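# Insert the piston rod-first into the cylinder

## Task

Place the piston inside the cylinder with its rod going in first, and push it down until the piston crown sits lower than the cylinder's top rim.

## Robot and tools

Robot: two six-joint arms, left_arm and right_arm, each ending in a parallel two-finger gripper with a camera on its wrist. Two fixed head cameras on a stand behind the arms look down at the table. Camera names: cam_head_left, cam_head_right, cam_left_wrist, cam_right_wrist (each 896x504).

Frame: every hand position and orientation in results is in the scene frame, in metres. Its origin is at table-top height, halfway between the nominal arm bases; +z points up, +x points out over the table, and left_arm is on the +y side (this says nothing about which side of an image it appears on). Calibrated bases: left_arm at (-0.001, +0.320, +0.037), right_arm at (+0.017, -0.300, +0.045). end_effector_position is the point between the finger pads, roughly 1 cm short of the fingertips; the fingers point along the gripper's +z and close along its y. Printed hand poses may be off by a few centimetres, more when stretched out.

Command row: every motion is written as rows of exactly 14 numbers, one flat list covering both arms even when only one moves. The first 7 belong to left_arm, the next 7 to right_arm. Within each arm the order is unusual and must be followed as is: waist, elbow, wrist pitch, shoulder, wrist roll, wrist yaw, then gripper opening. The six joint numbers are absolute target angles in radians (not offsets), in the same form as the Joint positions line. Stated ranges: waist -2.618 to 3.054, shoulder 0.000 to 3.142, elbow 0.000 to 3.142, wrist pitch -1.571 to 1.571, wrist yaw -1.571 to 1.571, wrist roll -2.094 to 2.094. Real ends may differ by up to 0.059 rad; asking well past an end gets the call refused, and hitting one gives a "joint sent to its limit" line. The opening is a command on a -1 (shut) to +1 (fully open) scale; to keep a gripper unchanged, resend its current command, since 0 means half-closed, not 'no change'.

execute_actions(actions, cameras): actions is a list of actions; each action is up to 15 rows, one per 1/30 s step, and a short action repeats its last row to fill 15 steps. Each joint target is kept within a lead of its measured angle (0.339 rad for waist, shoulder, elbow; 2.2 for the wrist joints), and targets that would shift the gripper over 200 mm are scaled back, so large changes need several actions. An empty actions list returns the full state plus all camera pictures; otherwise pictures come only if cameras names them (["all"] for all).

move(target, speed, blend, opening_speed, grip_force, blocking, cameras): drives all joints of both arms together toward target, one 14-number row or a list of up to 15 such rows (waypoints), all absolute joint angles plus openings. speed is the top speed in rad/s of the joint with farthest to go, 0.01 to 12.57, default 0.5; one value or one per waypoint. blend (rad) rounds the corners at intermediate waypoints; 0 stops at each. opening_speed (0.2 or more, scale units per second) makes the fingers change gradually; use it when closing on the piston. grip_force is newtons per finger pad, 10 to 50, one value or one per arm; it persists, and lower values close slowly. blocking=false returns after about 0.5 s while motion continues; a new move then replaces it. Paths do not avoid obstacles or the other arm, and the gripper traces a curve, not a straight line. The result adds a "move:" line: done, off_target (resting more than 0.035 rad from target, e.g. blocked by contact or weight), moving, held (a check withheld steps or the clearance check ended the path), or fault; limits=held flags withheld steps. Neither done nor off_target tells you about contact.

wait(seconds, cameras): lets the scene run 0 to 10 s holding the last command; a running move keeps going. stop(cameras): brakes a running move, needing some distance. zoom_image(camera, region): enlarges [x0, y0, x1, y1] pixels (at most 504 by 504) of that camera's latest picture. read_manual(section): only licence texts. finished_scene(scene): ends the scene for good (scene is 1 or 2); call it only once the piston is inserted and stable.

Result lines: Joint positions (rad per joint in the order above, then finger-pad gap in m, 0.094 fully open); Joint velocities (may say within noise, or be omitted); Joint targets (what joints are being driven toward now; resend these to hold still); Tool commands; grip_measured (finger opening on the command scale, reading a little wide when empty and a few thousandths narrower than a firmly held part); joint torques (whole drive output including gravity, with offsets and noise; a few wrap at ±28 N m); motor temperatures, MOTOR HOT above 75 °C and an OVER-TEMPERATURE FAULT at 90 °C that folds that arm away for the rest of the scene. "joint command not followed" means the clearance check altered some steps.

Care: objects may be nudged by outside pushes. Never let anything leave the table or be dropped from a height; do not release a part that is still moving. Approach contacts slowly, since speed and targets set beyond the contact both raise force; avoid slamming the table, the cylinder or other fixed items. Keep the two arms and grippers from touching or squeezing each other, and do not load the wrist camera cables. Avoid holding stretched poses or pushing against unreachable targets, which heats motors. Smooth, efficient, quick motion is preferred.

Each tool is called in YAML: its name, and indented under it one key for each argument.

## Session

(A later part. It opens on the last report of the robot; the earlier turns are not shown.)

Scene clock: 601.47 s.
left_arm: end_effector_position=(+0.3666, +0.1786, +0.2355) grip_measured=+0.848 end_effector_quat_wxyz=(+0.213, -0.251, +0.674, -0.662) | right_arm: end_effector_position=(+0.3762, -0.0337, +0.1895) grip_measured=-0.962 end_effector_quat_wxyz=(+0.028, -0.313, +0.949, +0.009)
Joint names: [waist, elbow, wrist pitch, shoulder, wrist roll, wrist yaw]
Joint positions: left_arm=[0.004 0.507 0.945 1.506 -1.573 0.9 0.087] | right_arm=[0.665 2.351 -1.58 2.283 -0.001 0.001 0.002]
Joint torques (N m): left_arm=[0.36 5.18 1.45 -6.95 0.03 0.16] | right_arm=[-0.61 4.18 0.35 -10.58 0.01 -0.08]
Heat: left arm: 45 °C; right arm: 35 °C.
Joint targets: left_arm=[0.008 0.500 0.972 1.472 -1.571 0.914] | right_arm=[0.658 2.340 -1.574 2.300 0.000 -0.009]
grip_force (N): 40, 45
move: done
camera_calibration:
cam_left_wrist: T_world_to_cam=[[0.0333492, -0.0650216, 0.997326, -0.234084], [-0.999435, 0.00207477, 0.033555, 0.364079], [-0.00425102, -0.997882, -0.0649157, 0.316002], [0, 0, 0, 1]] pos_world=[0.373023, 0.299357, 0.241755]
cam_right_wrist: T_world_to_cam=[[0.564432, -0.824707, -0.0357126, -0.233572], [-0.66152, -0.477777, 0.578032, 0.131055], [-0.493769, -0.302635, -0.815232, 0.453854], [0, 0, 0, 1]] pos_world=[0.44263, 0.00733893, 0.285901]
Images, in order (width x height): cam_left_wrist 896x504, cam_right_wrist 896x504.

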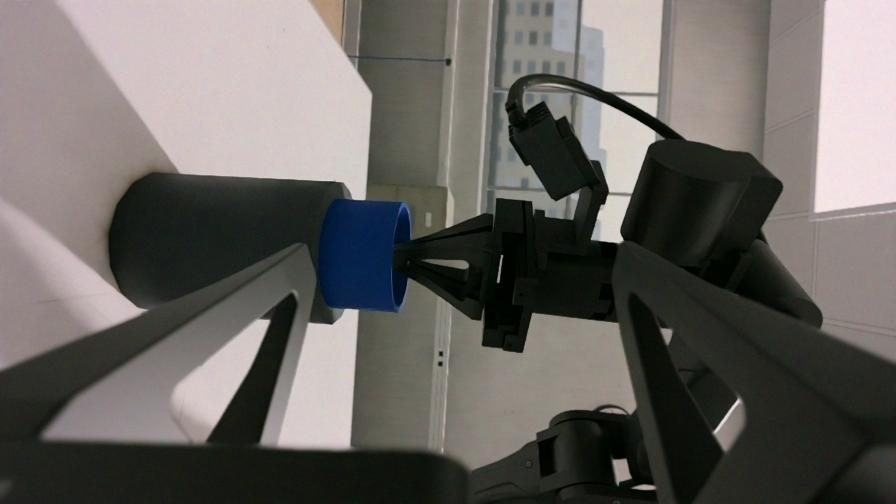

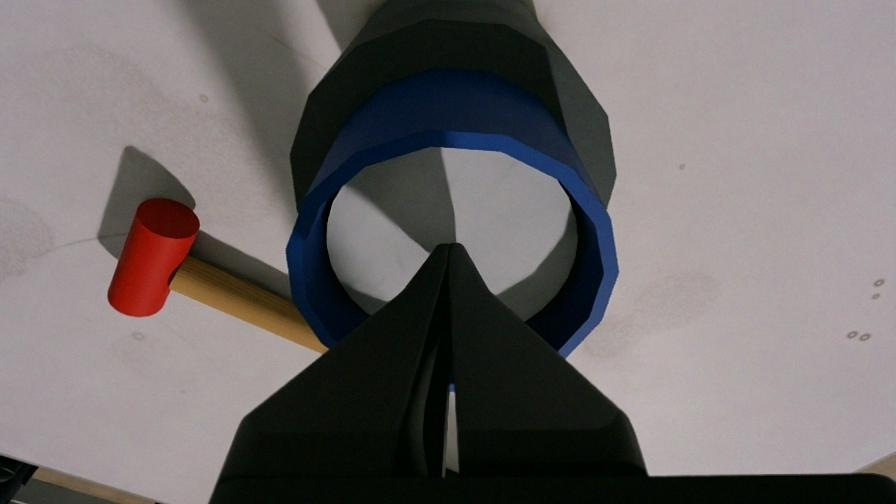

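move:
  target: [0.008, 0.5, 0.972, 1.472, -1.571, 0.9136, 0.85, 0.658, 2.33, -1.576, 2.322, 0, -0.009, -0.97]
  speed: 0.03
  cameras: ["cam_left_wrist", "cam_right_wrist"]

zoom_image:
  camera: "cam_left_wrist"
  region: [300, 165, 480, 335]

Scene clock: 603.23 s.
left_arm: end_effector_position=(+0.3666, +0.1786, +0.2355) grip_measured=+0.848 end_effector_quat_wxyz=(+0.213, -0.251, +0.674, -0.662) | right_arm: end_effector_position=(+0.3762, -0.0336, +0.1846) grip_measured=-0.962 end_effector_quat_wxyz=(+0.022, -0.313, +0.949, +0.007)
Joint names: [waist, elbow, wrist pitch, shoulder, wrist roll, wrist yaw]
Joint positions: left_arm=[0.004 0.507 0.945 1.506 -1.573 0.9 0.087] | right_arm=[0.665 2.349 -1.58 2.294 -0.001 0.001 0.002]
Joint torques (N m): left_arm=[0.36 5.19 1.46 -6.94 0.03 0.16] | right_arm=[-0.62 3.55 0.32 -9.68 0.01 -0.11]
Heat: left arm: 45 °C; right arm: 35 °C.
Joint targets: left_arm=[0.008 0.500 0.972 1.472 -1.571 0.914] | right_arm=[0.658 2.330 -1.576 2.322 0.000 -0.009]
grip_force (N): 40, 45
move: done
camera_calibration:
cam_left_wrist: T_world_to_cam=[[0.0333492, -0.0650216, 0.997326, -0.234084], [-0.999435, 0.00207477, 0.033555, 0.364079], [-0.00425102, -0.997882, -0.0649157, 0.316002], [0, 0, 0, 1]] pos_world=[0.373023, 0.299357, 0.241755]
cam_right_wrist: T_world_to_cam=[[0.564087, -0.824947, -0.035615, -0.233583], [-0.655881, -0.473851, 0.58761, 0.130165], [-0.501624, -0.308104, -0.80836, 0.451379], [0, 0, 0, 1]] pos_world=[0.443556, 0.00805703, 0.280071]
Images, in order (width x height): cam_left_wrist 896x504, cam_right_wrist 896x504.

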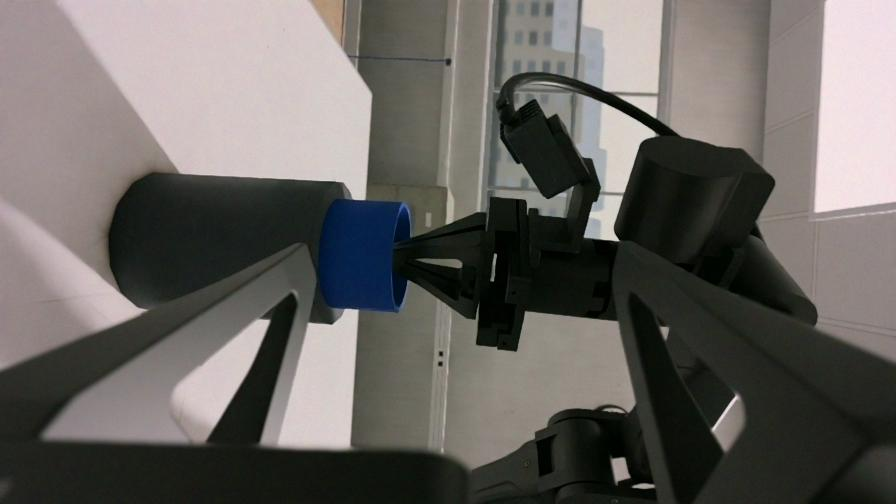

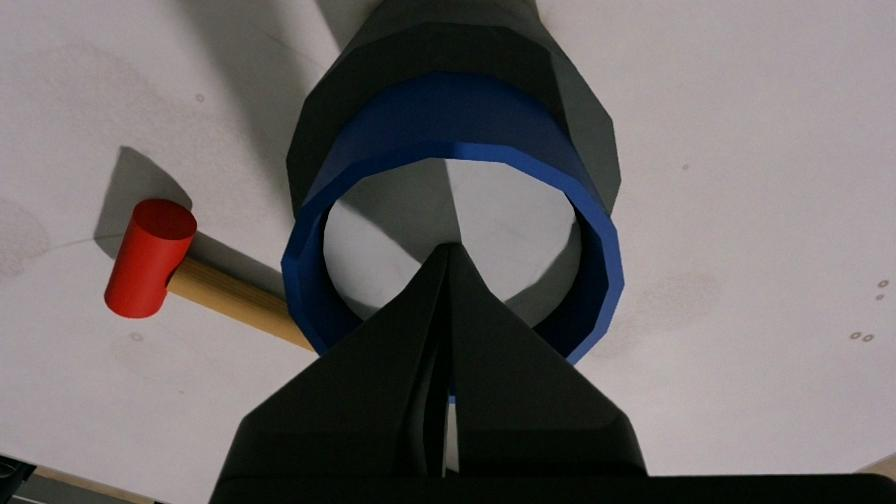

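Scaled by 2.800 from the camera's 896x504 image, which has a finer 1280x720 frame.

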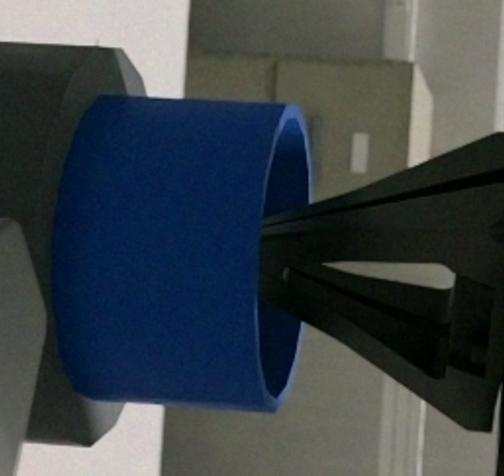

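move:
  target: [0.008, 0.5, 0.972, 1.472, -1.571, 0.9136, 0.85, 0.658, 2.31, -1.58, 2.352, 0, -0.009, -0.97]
  speed: 0.03
  cameras: []

move:
  target: [0.008, 0.5, 0.972, 1.472, -1.571, 0.9136, 0.85, 0.658, 2.295, -1.585, 2.373, 0, -0.009, -0.97]
  speed: 0.03
  cameras: ["cam_left_wrist", "cam_right_wrist"]

zoom_image:
  camera: "cam_left_wrist"
  region: [300, 165, 480, 335]

Scene clock: 605.30 s.
left_arm: end_effector_position=(+0.3666, +0.1786, +0.2355) grip_measured=+0.848 end_effector_quat_wxyz=(+0.213, -0.251, +0.674, -0.662) | right_arm: end_effector_position=(+0.3761, -0.0337, +0.1827) grip_measured=-0.962 end_effector_quat_wxyz=(+0.020, -0.313, +0.949, +0.006)
Joint names: [waist, elbow, wrist pitch, shoulder, wrist roll, wrist yaw]
Joint positions: left_arm=[0.004 0.507 0.945 1.506 -1.573 0.9 0.087] | right_arm=[0.665 2.345 -1.577 2.296 -0.001 0.001 0.002]
Joint torques (N m): left_arm=[0.36 5.19 1.45 -6.94 0.03 0.17] | right_arm=[-0.57 2.41 0.25 -7.28 0.02 -0.12]
Heat: left arm: 45 °C; right arm: 35 °C.
Joint targets: left_arm=[0.008 0.500 0.972 1.472 -1.571 0.914] | right_arm=[0.658 2.310 -1.580 2.352 0.000 -0.009]
grip_force (N): 40, 45
move: off_target (right_arm); right_arm: the shoulder is farthest, 0.056 rad from its target
No camera images: "cameras" was empty.

Scene clock: 606.23 s.
left_arm: end_effector_position=(+0.3666, +0.1786, +0.2355) grip_measured=+0.848 end_effector_quat_wxyz=(+0.213, -0.251, +0.674, -0.662) | right_arm: end_effector_position=(+0.3760, -0.0337, +0.1815) grip_measured=-0.962 end_effector_quat_wxyz=(+0.019, -0.313, +0.949, +0.006)
Joint names: [waist, elbow, wrist pitch, shoulder, wrist roll, wrist yaw]
Joint positions: left_arm=[0.004 0.507 0.945 1.506 -1.573 0.9 0.087] | right_arm=[0.665 2.343 -1.576 2.297 -0.001 0.001 0.002]
Joint torques (N m): left_arm=[0.36 5.19 1.45 -6.94 0.04 0.16] | right_arm=[-0.65 1.52 0.18 -5.49 0.02 -0.11]
Heat: left arm: 45 °C; right arm: 35 °C.
Joint targets: left_arm=[0.008 0.500 0.972 1.472 -1.571 0.914] | right_arm=[0.658 2.295 -1.585 2.373 0.000 -0.009]
grip_force (N): 40, 45
move: off_target (right_arm); right_arm: the shoulder is farthest, 0.076 rad from its target
camera_calibration:
cam_left_wrist: T_world_to_cam=[[0.0333492, -0.0650216, 0.997326, -0.234084], [-0.999435, 0.00207477, 0.033555, 0.364079], [-0.00425102, -0.997882, -0.0649157, 0.316002], [0, 0, 0, 1]] pos_world=[0.373023, 0.299357, 0.241755]
cam_right_wrist: T_world_to_cam=[[0.563893, -0.82509, -0.0353738, -0.233698], [-0.65282, -0.471574, 0.592827, 0.129835], [-0.505817, -0.311198, -0.804552, 0.449432], [0, 0, 0, 1]] pos_world=[0.44387, 0.00826723, 0.276355]
Images, in order (width x height): cam_left_wrist 896x504, cam_right_wrist 896x504.

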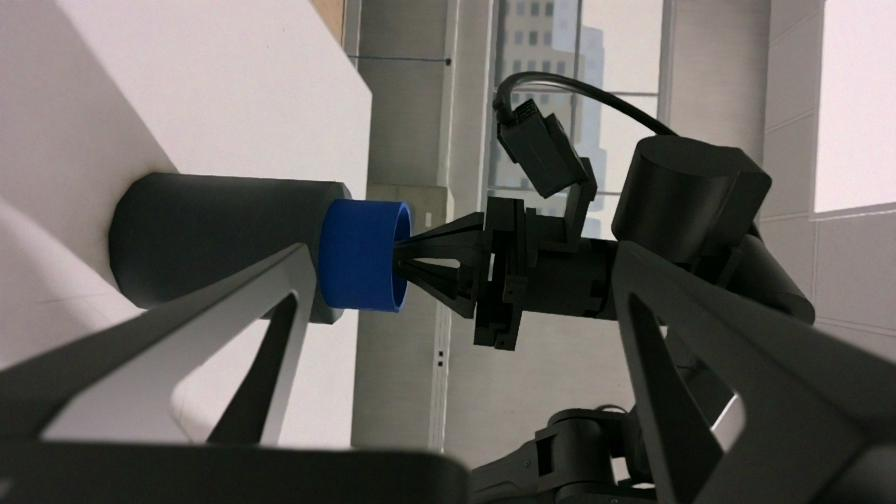

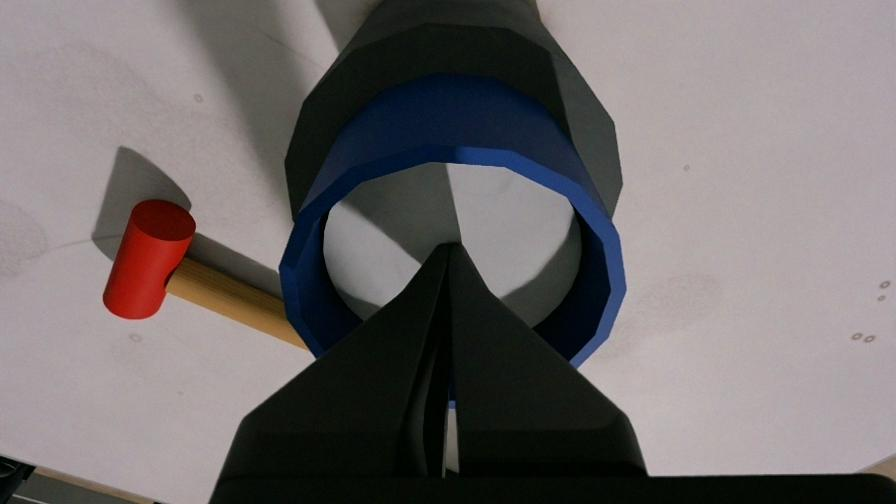

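Scaled by 2.800 from the camera's 896x504 image, which has a finer 1280x720 frame.

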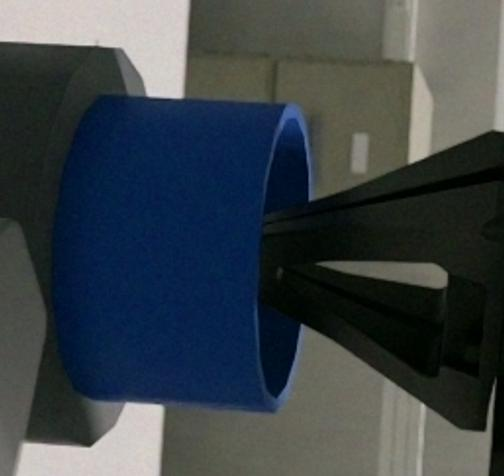

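move:
  target: [0.008, 0.5, 0.972, 1.472, -1.571, 0.9136, 0.85, 0.658, 2.272, -1.59, 2.405, 0, -0.009, -0.97]
  speed: 0.04
  cameras: []

move:
  target: [0.008, 0.5, 0.972, 1.472, -1.571, 0.9136, 0.85, 0.658, 2.25, -1.593, 2.435, 0, -0.009, -0.97]
  speed: 0.04
  cameras: ["cam_left_wrist", "cam_right_wrist"]

zoom_image:
  camera: "cam_left_wrist"
  region: [300, 165, 480, 335]

Scene clock: 607.80 s.
left_arm: end_effector_position=(+0.3666, +0.1786, +0.2355) grip_measured=+0.848 end_effector_quat_wxyz=(+0.213, -0.251, +0.674, -0.662) | right_arm: end_effector_position=(+0.3758, -0.0339, +0.1766) grip_measured=-0.962 end_effector_quat_wxyz=(+0.014, -0.313, +0.950, +0.004)
Joint names: [waist, elbow, wrist pitch, shoulder, wrist roll, wrist yaw]
Joint positions: left_arm=[0.004 0.507 0.945 1.506 -1.573 0.9 0.087] | right_arm=[0.665 2.334 -1.571 2.304 -0.001 0.001 0.002]
Joint velocities: left_arm=[within noise] | right_arm=[0.002 0.007 -0.154 0.007 -0.037 0.037 0]
Joint torques (N m): left_arm=[0.36 5.19 1.45 -6.94 0.03 0.16] | right_arm=[-0.61 0.46 0.08 -3.43 0.03 -0.09]
Heat: left arm: 45 °C; right arm: 35 °C.
Joint targets: left_arm=[0.008 0.500 0.972 1.472 -1.571 0.914] | right_arm=[0.658 2.272 -1.587 2.405 0.000 -0.009]
joint sent to its limit (right arm) — the wrist pitch, lower limit.
grip_force (N): 40, 45
move: off_target (right_arm); right_arm: the shoulder is farthest, 0.101 rad from its target
No camera images: "cameras" was empty.

Scene clock: 608.80 s.
left_arm: end_effector_position=(+0.3666, +0.1786, +0.2355) grip_measured=+0.848 end_effector_quat_wxyz=(+0.213, -0.251, +0.674, -0.662) | right_arm: end_effector_position=(+0.3755, -0.0341, +0.1716) grip_measured=-0.962 end_effector_quat_wxyz=(+0.009, -0.313, +0.950, +0.003)
Joint names: [waist, elbow, wrist pitch, shoulder, wrist roll, wrist yaw]
Joint positions: left_arm=[0.004 0.507 0.945 1.506 -1.573 0.9 0.087] | right_arm=[0.665 2.325 -1.567 2.31 -0.001 0.001 0.002]
Joint torques (N m): left_arm=[0.36 5.19 1.45 -6.94 0.03 0.16] | right_arm=[-0.58 -0.49 0.02 -1.33 0.02 -0.11]
Heat: left arm: 45 °C; right arm: 35 °C.
Joint targets: left_arm=[0.008 0.500 0.972 1.472 -1.571 0.914] | right_arm=[0.658 2.250 -1.587 2.435 0.000 -0.009]
joint sent to its limit (right arm) — the wrist pitch, lower limit.
grip_force (N): 40, 45
move: off_target (right_arm); right_arm: the shoulder is farthest, 0.125 rad from its target
camera_calibration:
cam_left_wrist: T_world_to_cam=[[0.0333492, -0.0650216, 0.997326, -0.234084], [-0.999435, 0.00207477, 0.033555, 0.364079], [-0.00425102, -0.997882, -0.0649157, 0.316002], [0, 0, 0, 1]] pos_world=[0.373023, 0.299357, 0.241755]
cam_right_wrist: T_world_to_cam=[[0.563316, -0.825514, -0.0346544, -0.233939], [-0.642623, -0.464106, 0.609624, 0.128706], [-0.519337, -0.321142, -0.791932, 0.443688], [0, 0, 0, 1]] pos_world=[0.444914, 0.0091, 0.264802]
Images, in order (width x height): cam_left_wrist 896x504, cam_right_wrist 896x504.

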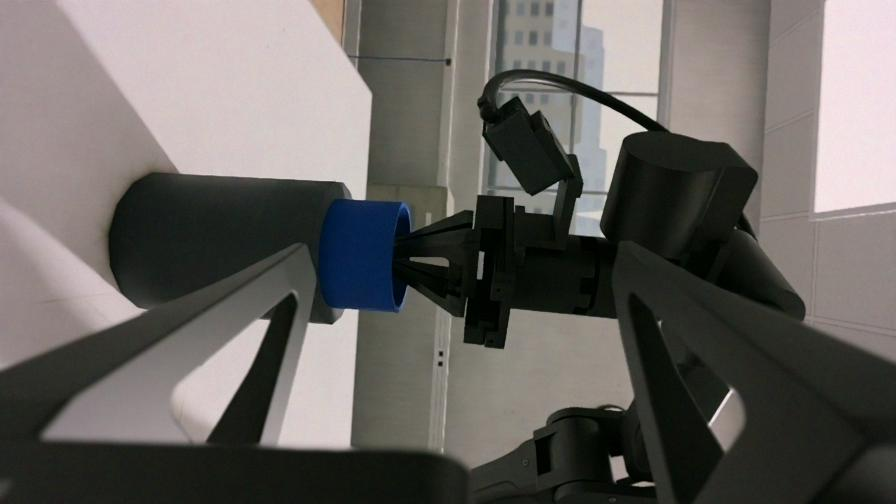

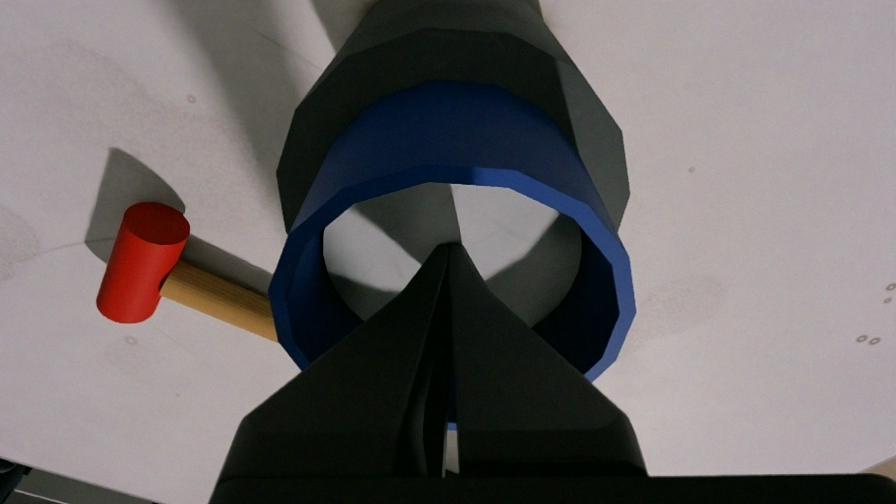

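Scaled by 2.800 from the camera's 896x504 image, which has a finer 1280x720 frame.

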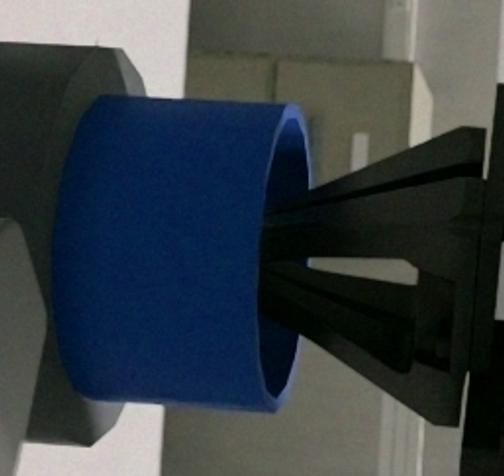

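move:
  target: [0.008, 0.5, 0.972, 1.472, -1.571, 0.9136, 0.85, 0.658, 2.385, -1.575, 2.33, 0, -0.009, -0.97]
  speed: 0.08
  cameras: ["cam_left_wrist", "cam_right_wrist"]

zoom_image:
  camera: "cam_left_wrist"
  region: [300, 165, 480, 335]

zoom_image:
  camera: "cam_right_wrist"
  region: [260, 60, 640, 440]

Scene clock: 613.30 s.
left_arm: end_effector_position=(+0.3666, +0.1786, +0.2355) grip_measured=+0.848 end_effector_quat_wxyz=(+0.213, -0.251, +0.674, -0.662) | right_arm: end_effector_position=(+0.3776, -0.0325, +0.1774) grip_measured=-0.962 end_effector_quat_wxyz=(+0.016, -0.313, +0.949, +0.005)
Joint names: [waist, elbow, wrist pitch, shoulder, wrist roll, wrist yaw]
Joint positions: left_arm=[0.004 0.507 0.945 1.506 -1.573 0.9 0.087] | right_arm=[0.665 2.354 -1.578 2.314 -0.001 0 0.002]
Joint torques (N m): left_arm=[0.36 5.19 1.45 -6.95 0.03 0.16] | right_arm=[-0.57 7.36 0.26 -10.89 0.01 -0.1]
Heat: left arm: 45 °C; right arm: 34 °C.
Joint targets: left_arm=[0.008 0.500 0.972 1.472 -1.571 0.914] | right_arm=[0.658 2.385 -1.575 2.330 0.000 -0.009]
grip_force (N): 40, 45
move: done
camera_calibration:
cam_left_wrist: T_world_to_cam=[[0.0333492, -0.0650216, 0.997326, -0.234084], [-0.999435, 0.00207477, 0.033555, 0.364079], [-0.00425102, -0.997882, -0.0649157, 0.316002], [0, 0, 0, 1]] pos_world=[0.373023, 0.299357, 0.241755]
cam_right_wrist: T_world_to_cam=[[0.563723, -0.825198, -0.0355624, -0.233538], [-0.649694, -0.469593, 0.597813, 0.131817], [-0.510014, -0.313896, -0.800847, 0.448208], [0, 0, 0, 1]] pos_world=[0.445884, 0.00987615, 0.271839]
Images, in order (width x height): cam_left_wrist 896x504, cam_right_wrist 896x504.

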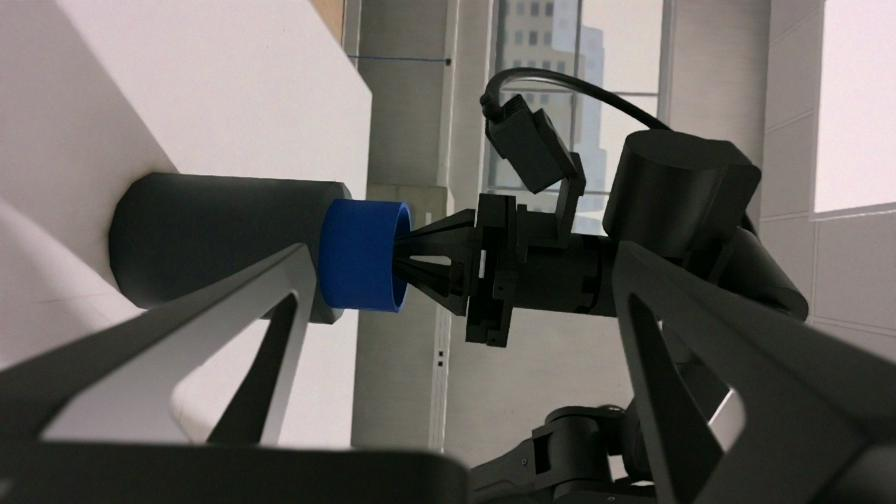

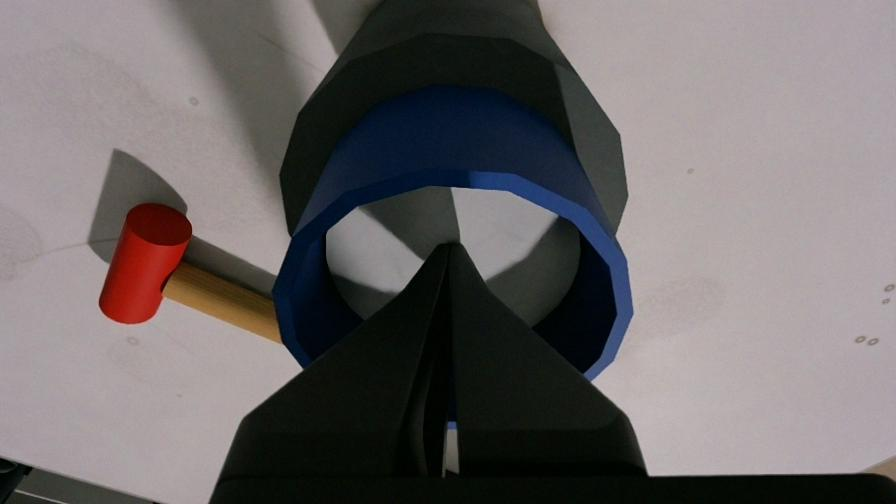

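Scaled by 2.800 from the camera's 896x504 image, which has a finer 1280x720 frame.

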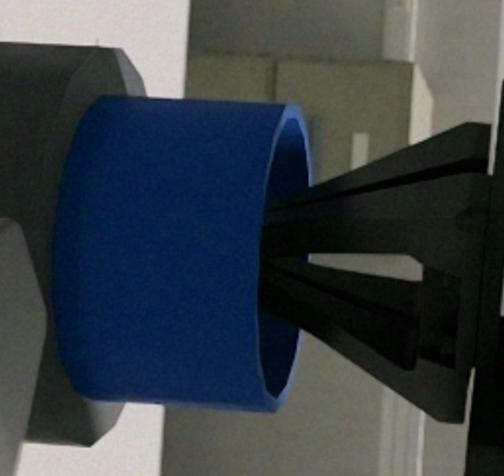

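Scaled by 1.326 from the camera's 896x504 image, which has a finer 1280x720 frame.

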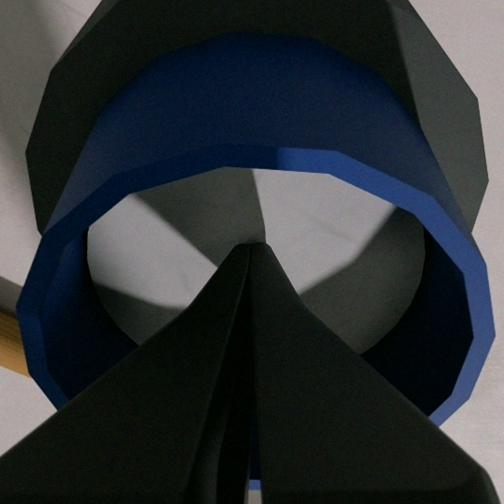

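move:
  target:
    - [0.008, 0.5, 0.972, 1.472, -1.571, 0.9136, 0.85, 0.658, 2.31, -1.568, 2.37, 0, -0.009, -0.97]
    - [0.008, 0.5, 0.972, 1.472, -1.571, 0.9136, 0.85, 0.658, 2.25, -1.56, 2.43, 0, -0.009, -0.97]
  speed: 0.05
  blend: [0.02, 0]
  cameras: ["cam_left_wrist", "cam_right_wrist"]

zoom_image:
  camera: "cam_left_wrist"
  region: [300, 165, 480, 335]

zoom_image:
  camera: "cam_right_wrist"
  region: [260, 60, 640, 440]

Scene clock: 617.60 s.
left_arm: end_effector_position=(+0.3666, +0.1786, +0.2355) grip_measured=+0.848 end_effector_quat_wxyz=(+0.213, -0.251, +0.674, -0.662) | right_arm: end_effector_position=(+0.3765, -0.0333, +0.1712) grip_measured=-0.962 end_effector_quat_wxyz=(+0.010, -0.313, +0.950, +0.003)
Joint names: [waist, elbow, wrist pitch, shoulder, wrist roll, wrist yaw]
Joint positions: left_arm=[0.004 0.507 0.945 1.506 -1.573 0.9 0.087] | right_arm=[0.665 2.328 -1.564 2.313 -0.001 0 0.002]
Joint torques (N m): left_arm=[0.36 5.18 1.45 -6.94 0.03 0.16] | right_arm=[-0.59 -0.77 0.31 -2.04 0.02 -0.12]
Motor temperatures (°C): left_arm=[28 30 46 33 26 27 25] | right_arm=[29 32 33 34 28 29 29]
Heat: left arm: 46 °C; right arm: 34 °C.
Joint targets: left_arm=[0.008 0.500 0.972 1.472 -1.571 0.914] | right_arm=[0.658 2.250 -1.560 2.430 0.000 -0.009]
grip_force (N): 40, 45
move: off_target (right_arm); right_arm: the shoulder is farthest, 0.117 rad from its target
camera_calibration:
cam_left_wrist: T_world_to_cam=[[0.0333492, -0.0650216, 0.997326, -0.234084], [-0.999435, 0.00207477, 0.033555, 0.364079], [-0.00425102, -0.997882, -0.0649157, 0.316002], [0, 0, 0, 1]] pos_world=[0.373023, 0.299357, 0.241755]
cam_right_wrist: T_world_to_cam=[[0.563386, -0.825446, -0.035137, -0.233803], [-0.64399, -0.465386, 0.607201, 0.130812], [-0.517564, -0.319461, -0.793771, 0.443898], [0, 0, 0, 1]] pos_world=[0.445708, 0.00969446, 0.264709]
Images, in order (width x height): cam_left_wrist 896x504, cam_right_wrist 896x504.

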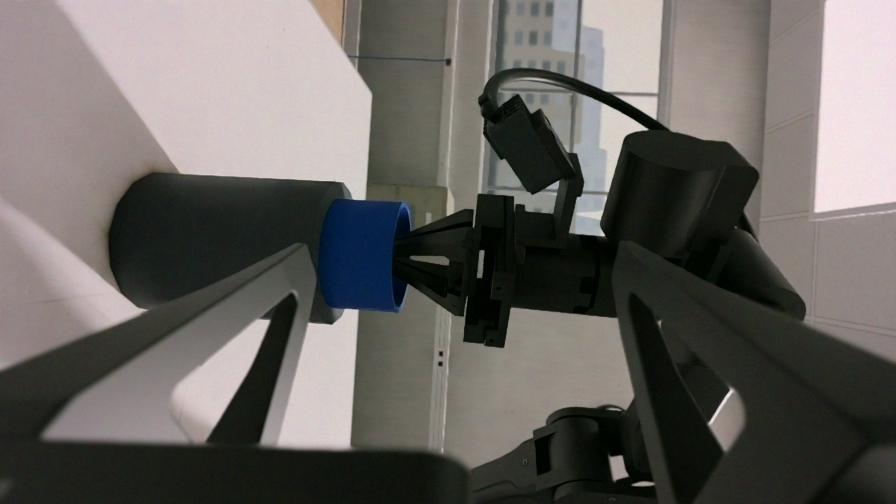

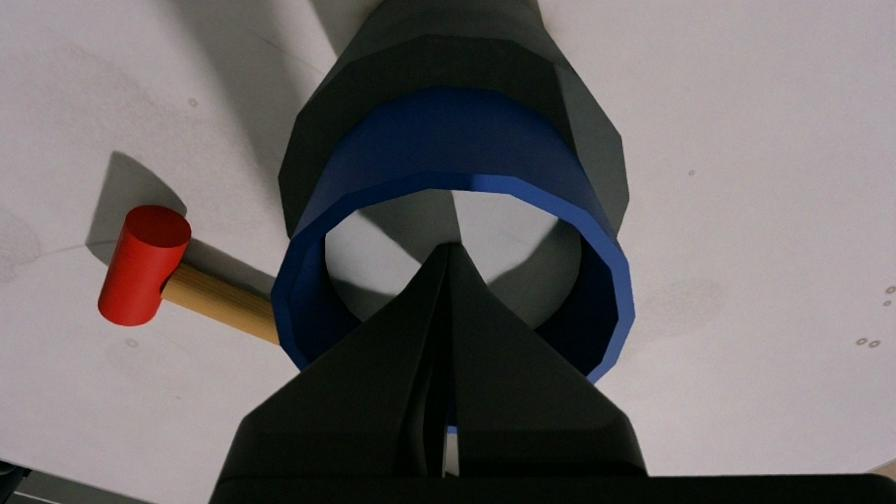

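Scaled by 2.800 from the camera's 896x504 image, which has a finer 1280x720 frame.

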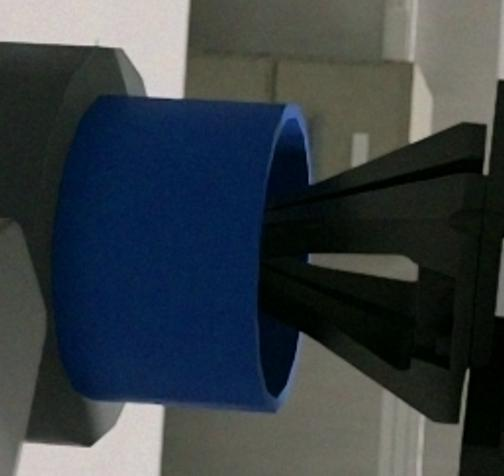

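Scaled by 1.326 from the camera's 896x504 image, which has a finer 1280x720 frame.

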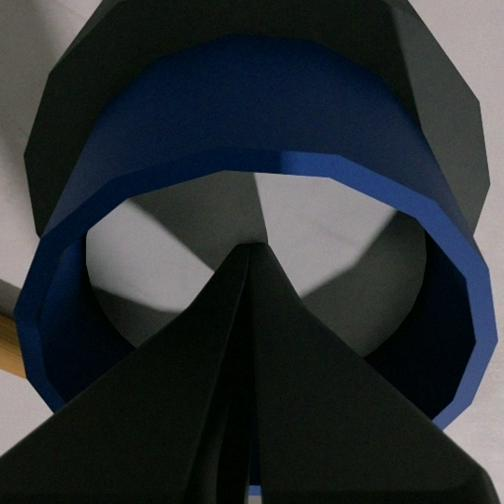

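move:
  target: [0.008, 0.5, 0.972, 1.472, -1.571, 0.9136, 0.85, 0.658, 2.225, -1.555, 2.455, 0, -0.009, -0.97]
  speed: 0.05
  cameras: []

move:
  target: [0.008, 0.5, 0.972, 1.472, -1.571, 0.9136, 0.85, 0.658, 2.205, -1.55, 2.475, 0, -0.009, -0.97]
  speed: 0.05
  cameras: ["cam_left_wrist", "cam_right_wrist"]

zoom_image:
  camera: "cam_left_wrist"
  region: [300, 165, 480, 335]

zoom_image:
  camera: "cam_right_wrist"
  region: [260, 60, 640, 440]

Scene clock: 619.30 s.
left_arm: end_effector_position=(+0.3666, +0.1786, +0.2355) grip_measured=+0.848 end_effector_quat_wxyz=(+0.213, -0.251, +0.674, -0.662) | right_arm: end_effector_position=(+0.3764, -0.0333, +0.1690) grip_measured=-0.962 end_effector_quat_wxyz=(+0.010, -0.313, +0.950, +0.003)
Joint names: [waist, elbow, wrist pitch, shoulder, wrist roll, wrist yaw]
Joint positions: left_arm=[0.004 0.507 0.945 1.506 -1.573 0.9 0.087] | right_arm=[0.665 2.317 -1.556 2.312 -0.001 0 0.002]
Joint torques (N m): left_arm=[0.38 5.2 1.45 -6.95 0.03 0.16] | right_arm=[-0.61 -1.8 0.3 0.25 0.01 -0.1]
Heat: left arm: 46 °C; right arm: 34 °C.
Joint targets: left_arm=[0.008 0.500 0.972 1.472 -1.571 0.914] | right_arm=[0.658 2.225 -1.555 2.455 0.000 -0.009]
grip_force (N): 40, 45
move: off_target (right_arm); right_arm: the shoulder is farthest, 0.143 rad from its target
No camera images: "cameras" was empty.

Scene clock: 620.00 s.
left_arm: end_effector_position=(+0.3666, +0.1786, +0.2355) grip_measured=+0.848 end_effector_quat_wxyz=(+0.213, -0.251, +0.674, -0.662) | right_arm: end_effector_position=(+0.3763, -0.0334, +0.1608) grip_measured=-0.962 end_effector_quat_wxyz=(+0.003, -0.313, +0.950, +0.001)
Joint names: [waist, elbow, wrist pitch, shoulder, wrist roll, wrist yaw]
Joint positions: left_arm=[0.004 0.507 0.945 1.506 -1.573 0.9 0.087] | right_arm=[0.665 2.302 -1.545 2.323 -0.001 0 0.002]
Joint velocities: left_arm=[-0.012 0.017 -0.154 0.007 0.022 -0.037 0] | right_arm=[within noise]
Joint torques (N m): left_arm=[0.36 5.19 1.45 -6.95 0.03 0.16] | right_arm=[-0.69 -2.26 0.19 1.22 0.02 -0.11]
Heat: left arm: 46 °C; right arm: 34 °C.
Joint targets: left_arm=[0.008 0.500 0.972 1.472 -1.571 0.914] | right_arm=[0.658 2.205 -1.550 2.475 0.000 -0.009]
grip_force (N): 40, 45
move: off_target (right_arm); right_arm: the shoulder is farthest, 0.152 rad from its target
camera_calibration:
cam_left_wrist: T_world_to_cam=[[0.0333492, -0.0650216, 0.997326, -0.234084], [-0.999435, 0.00207477, 0.033555, 0.364079], [-0.00425102, -0.997882, -0.0649157, 0.316002], [0, 0, 0, 1]] pos_world=[0.373023, 0.299357, 0.241755]
cam_right_wrist: T_world_to_cam=[[0.562924, -0.825788, -0.0345023, -0.234067], [-0.63592, -0.459403, 0.620125, 0.132054], [-0.527942, -0.327142, -0.783744, 0.437557], [0, 0, 0, 1]] pos_world=[0.446743, 0.0105197, 0.252967]
Images, in order (width x height): cam_left_wrist 896x504, cam_right_wrist 896x504.

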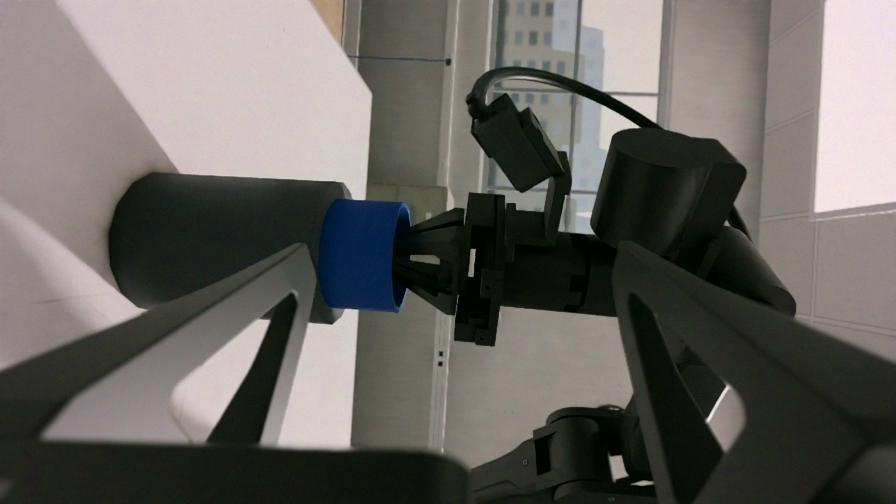

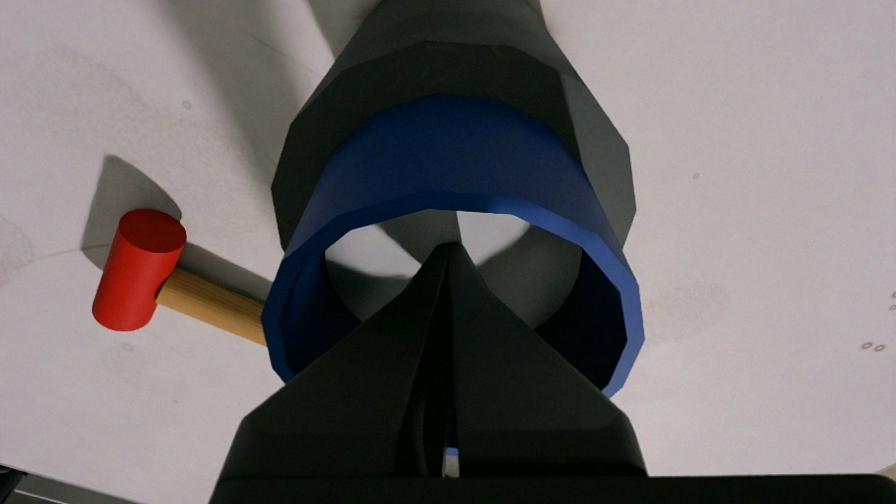

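Scaled by 2.800 from the camera's 896x504 image, which has a finer 1280x720 frame.

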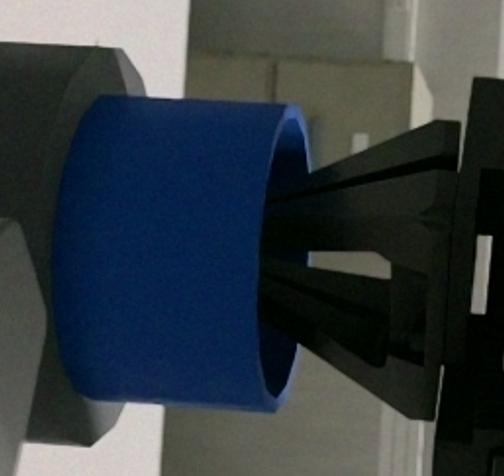

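Scaled by 1.326 from the camera's 896x504 image, which has a finer 1280x720 frame.

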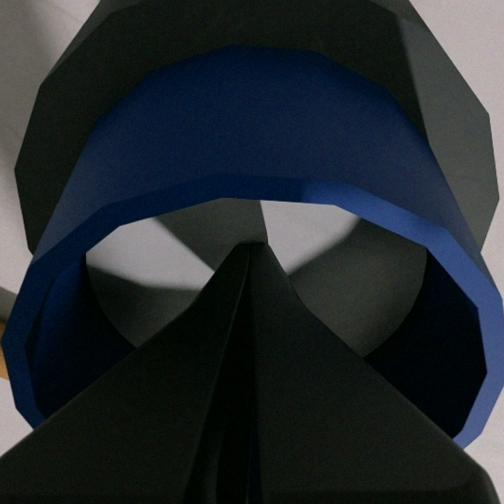

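move:
  target: [0.008, 0.5, 0.972, 1.472, -1.571, 0.9136, 0.85, 0.658, 2.18, -1.54, 2.478, 0, -0.009, -0.97]
  speed: 0.04
  cameras: []

move:
  target: [0.008, 0.5, 0.972, 1.472, -1.571, 0.9136, 0.85, 0.658, 2.165, -1.53, 2.485, 0, -0.009, -0.97]
  speed: 0.04
  cameras: ["cam_left_wrist", "cam_right_wrist"]

zoom_image:
  camera: "cam_left_wrist"
  region: [300, 165, 480, 335]

zoom_image:
  camera: "cam_right_wrist"
  region: [260, 60, 640, 440]

Scene clock: 621.93 s.
left_arm: end_effector_position=(+0.3666, +0.1786, +0.2355) grip_measured=+0.848 end_effector_quat_wxyz=(+0.213, -0.251, +0.674, -0.662) | right_arm: end_effector_position=(+0.3762, -0.0335, +0.1602) grip_measured=-0.962 end_effector_quat_wxyz=(+0.004, -0.313, +0.950, +0.001)
Joint names: [waist, elbow, wrist pitch, shoulder, wrist roll, wrist yaw]
Joint positions: left_arm=[0.004 0.507 0.945 1.506 -1.573 0.9 0.087] | right_arm=[0.665 2.292 -1.537 2.318 -0.001 0 0.002]
Joint torques (N m): left_arm=[0.36 5.19 1.45 -6.95 0.03 0.16] | right_arm=[-0.58 -3.33 0.18 1.83 0.01 -0.11]
Heat: left arm: 46 °C; right arm: 34 °C.
Joint targets: left_arm=[0.008 0.500 0.972 1.472 -1.571 0.914] | right_arm=[0.658 2.180 -1.540 2.478 0.000 -0.009]
grip_force (N): 40, 45
move: off_target (right_arm); right_arm: the shoulder is farthest, 0.160 rad from its target
No camera images: "cameras" was empty.

Scene clock: 622.63 s.
left_arm: end_effector_position=(+0.3666, +0.1786, +0.2355) grip_measured=+0.848 end_effector_quat_wxyz=(+0.213, -0.251, +0.674, -0.662) | right_arm: end_effector_position=(+0.3762, -0.0335, +0.1598) grip_measured=-0.962 end_effector_quat_wxyz=(+0.004, -0.313, +0.950, +0.001)
Joint names: [waist, elbow, wrist pitch, shoulder, wrist roll, wrist yaw]
Joint positions: left_arm=[0.004 0.507 0.945 1.506 -1.573 0.9 0.087] | right_arm=[0.665 2.285 -1.532 2.315 -0.001 0 0.002]
Joint torques (N m): left_arm=[0.36 5.19 1.45 -6.97 0.03 0.15] | right_arm=[-0.58 -4.07 0.26 2.89 0.01 -0.1]
Heat: left arm: 46 °C; right arm: 34 °C.
Joint targets: left_arm=[0.008 0.500 0.972 1.472 -1.571 0.914] | right_arm=[0.658 2.165 -1.530 2.485 0.000 -0.009]
grip_force (N): 40, 45
move: off_target (right_arm); right_arm: the shoulder is farthest, 0.170 rad from its target
camera_calibration:
cam_left_wrist: T_world_to_cam=[[0.0333492, -0.0650216, 0.997326, -0.234084], [-0.999435, 0.00207477, 0.033555, 0.364079], [-0.00425102, -0.997882, -0.0649157, 0.316002], [0, 0, 0, 1]] pos_world=[0.373023, 0.299357, 0.241755]
cam_right_wrist: T_world_to_cam=[[0.563023, -0.825713, -0.0346837, -0.234169], [-0.637578, -0.460677, 0.617472, 0.13357], [-0.525833, -0.325537, -0.785828, 0.436321], [0, 0, 0, 1]] pos_world=[0.446436, 0.0102144, 0.252275]
Images, in order (width x height): cam_left_wrist 896x504, cam_right_wrist 896x504.

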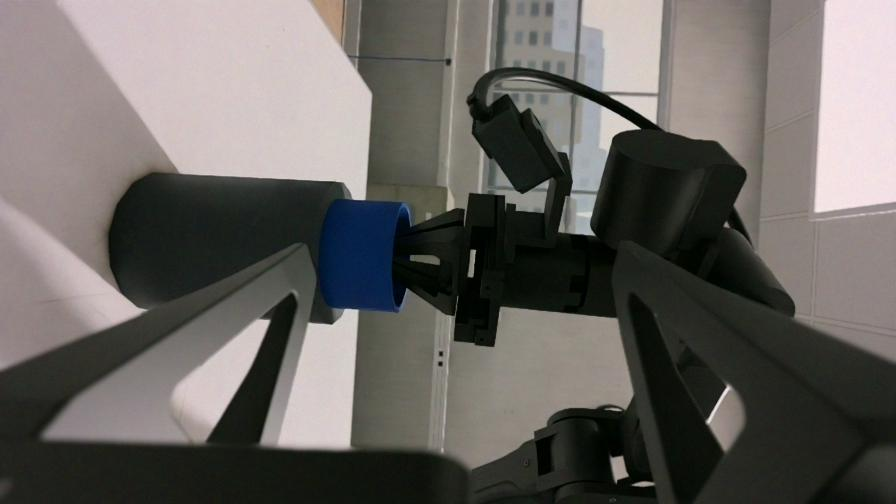

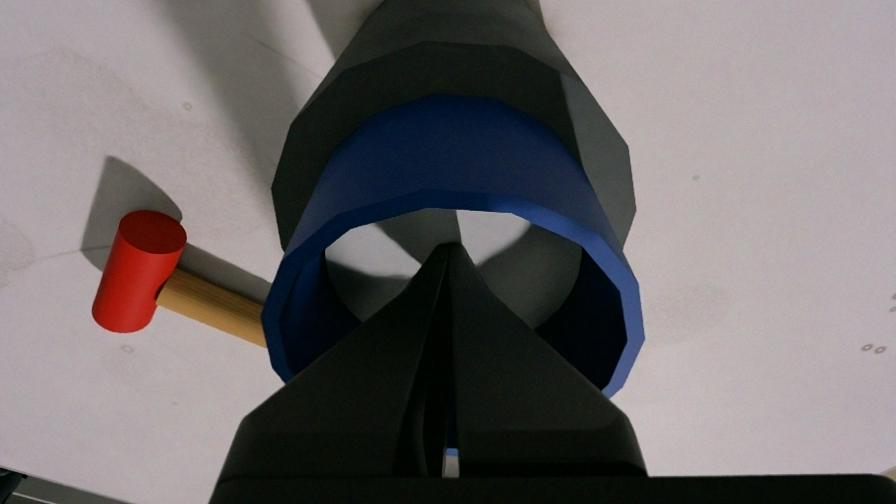

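Scaled by 2.800 from the camera's 896x504 image, which has a finer 1280x720 frame.

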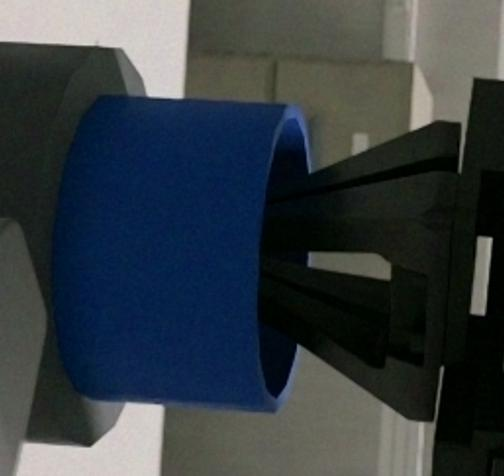

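Scaled by 1.326 from the camera's 896x504 image, which has a finer 1280x720 frame.

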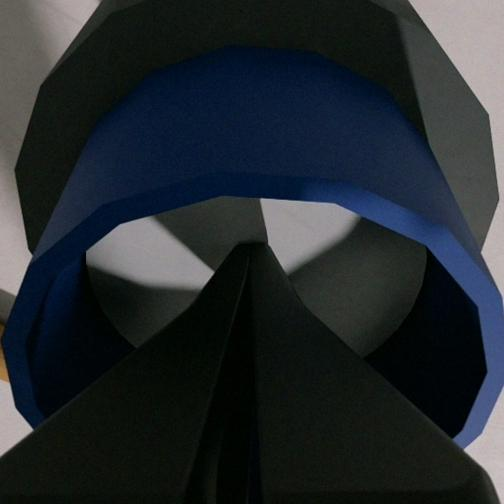

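move:
  target: [0.008, 0.5, 0.972, 1.472, -1.571, 0.9136, 0.85, 0.658, 2.148, -1.53, 2.505, 0, -0.009, -0.97]
  speed: 0.03
  cameras: []

Scene clock: 624.47 s.
left_arm: end_effector_position=(+0.3666, +0.1786, +0.2355) grip_measured=+0.848 end_effector_quat_wxyz=(+0.213, -0.251, +0.674, -0.662) | right_arm: end_effector_position=(+0.3759, -0.0337, +0.1320) grip_measured=-0.965 end_effector_quat_wxyz=(-0.018, -0.313, +0.949, -0.006)
Joint names: [waist, elbow, wrist pitch, shoulder, wrist roll, wrist yaw]
Joint positions: left_arm=[0.004 0.507 0.945 1.506 -1.573 0.9 0.087] | right_arm=[0.665 2.245 -1.498 2.357 -0.001 0 0.002]
Joint torques (N m): left_arm=[0.35 5.19 1.45 -6.95 0.03 0.17] | right_arm=[-0.65 -2.33 -0.26 0.36 0.02 -0.1]
Heat: left arm: 46 °C; right arm: 34 °C.
Joint targets: left_arm=[0.008 0.500 0.972 1.472 -1.571 0.914] | right_arm=[0.658 2.148 -1.530 2.505 0.000 -0.009]
grip_force (N): 40, 45
move: off_target (right_arm); right_arm: the shoulder is farthest, 0.148 rad from its target
No camera images: "cameras" was empty.


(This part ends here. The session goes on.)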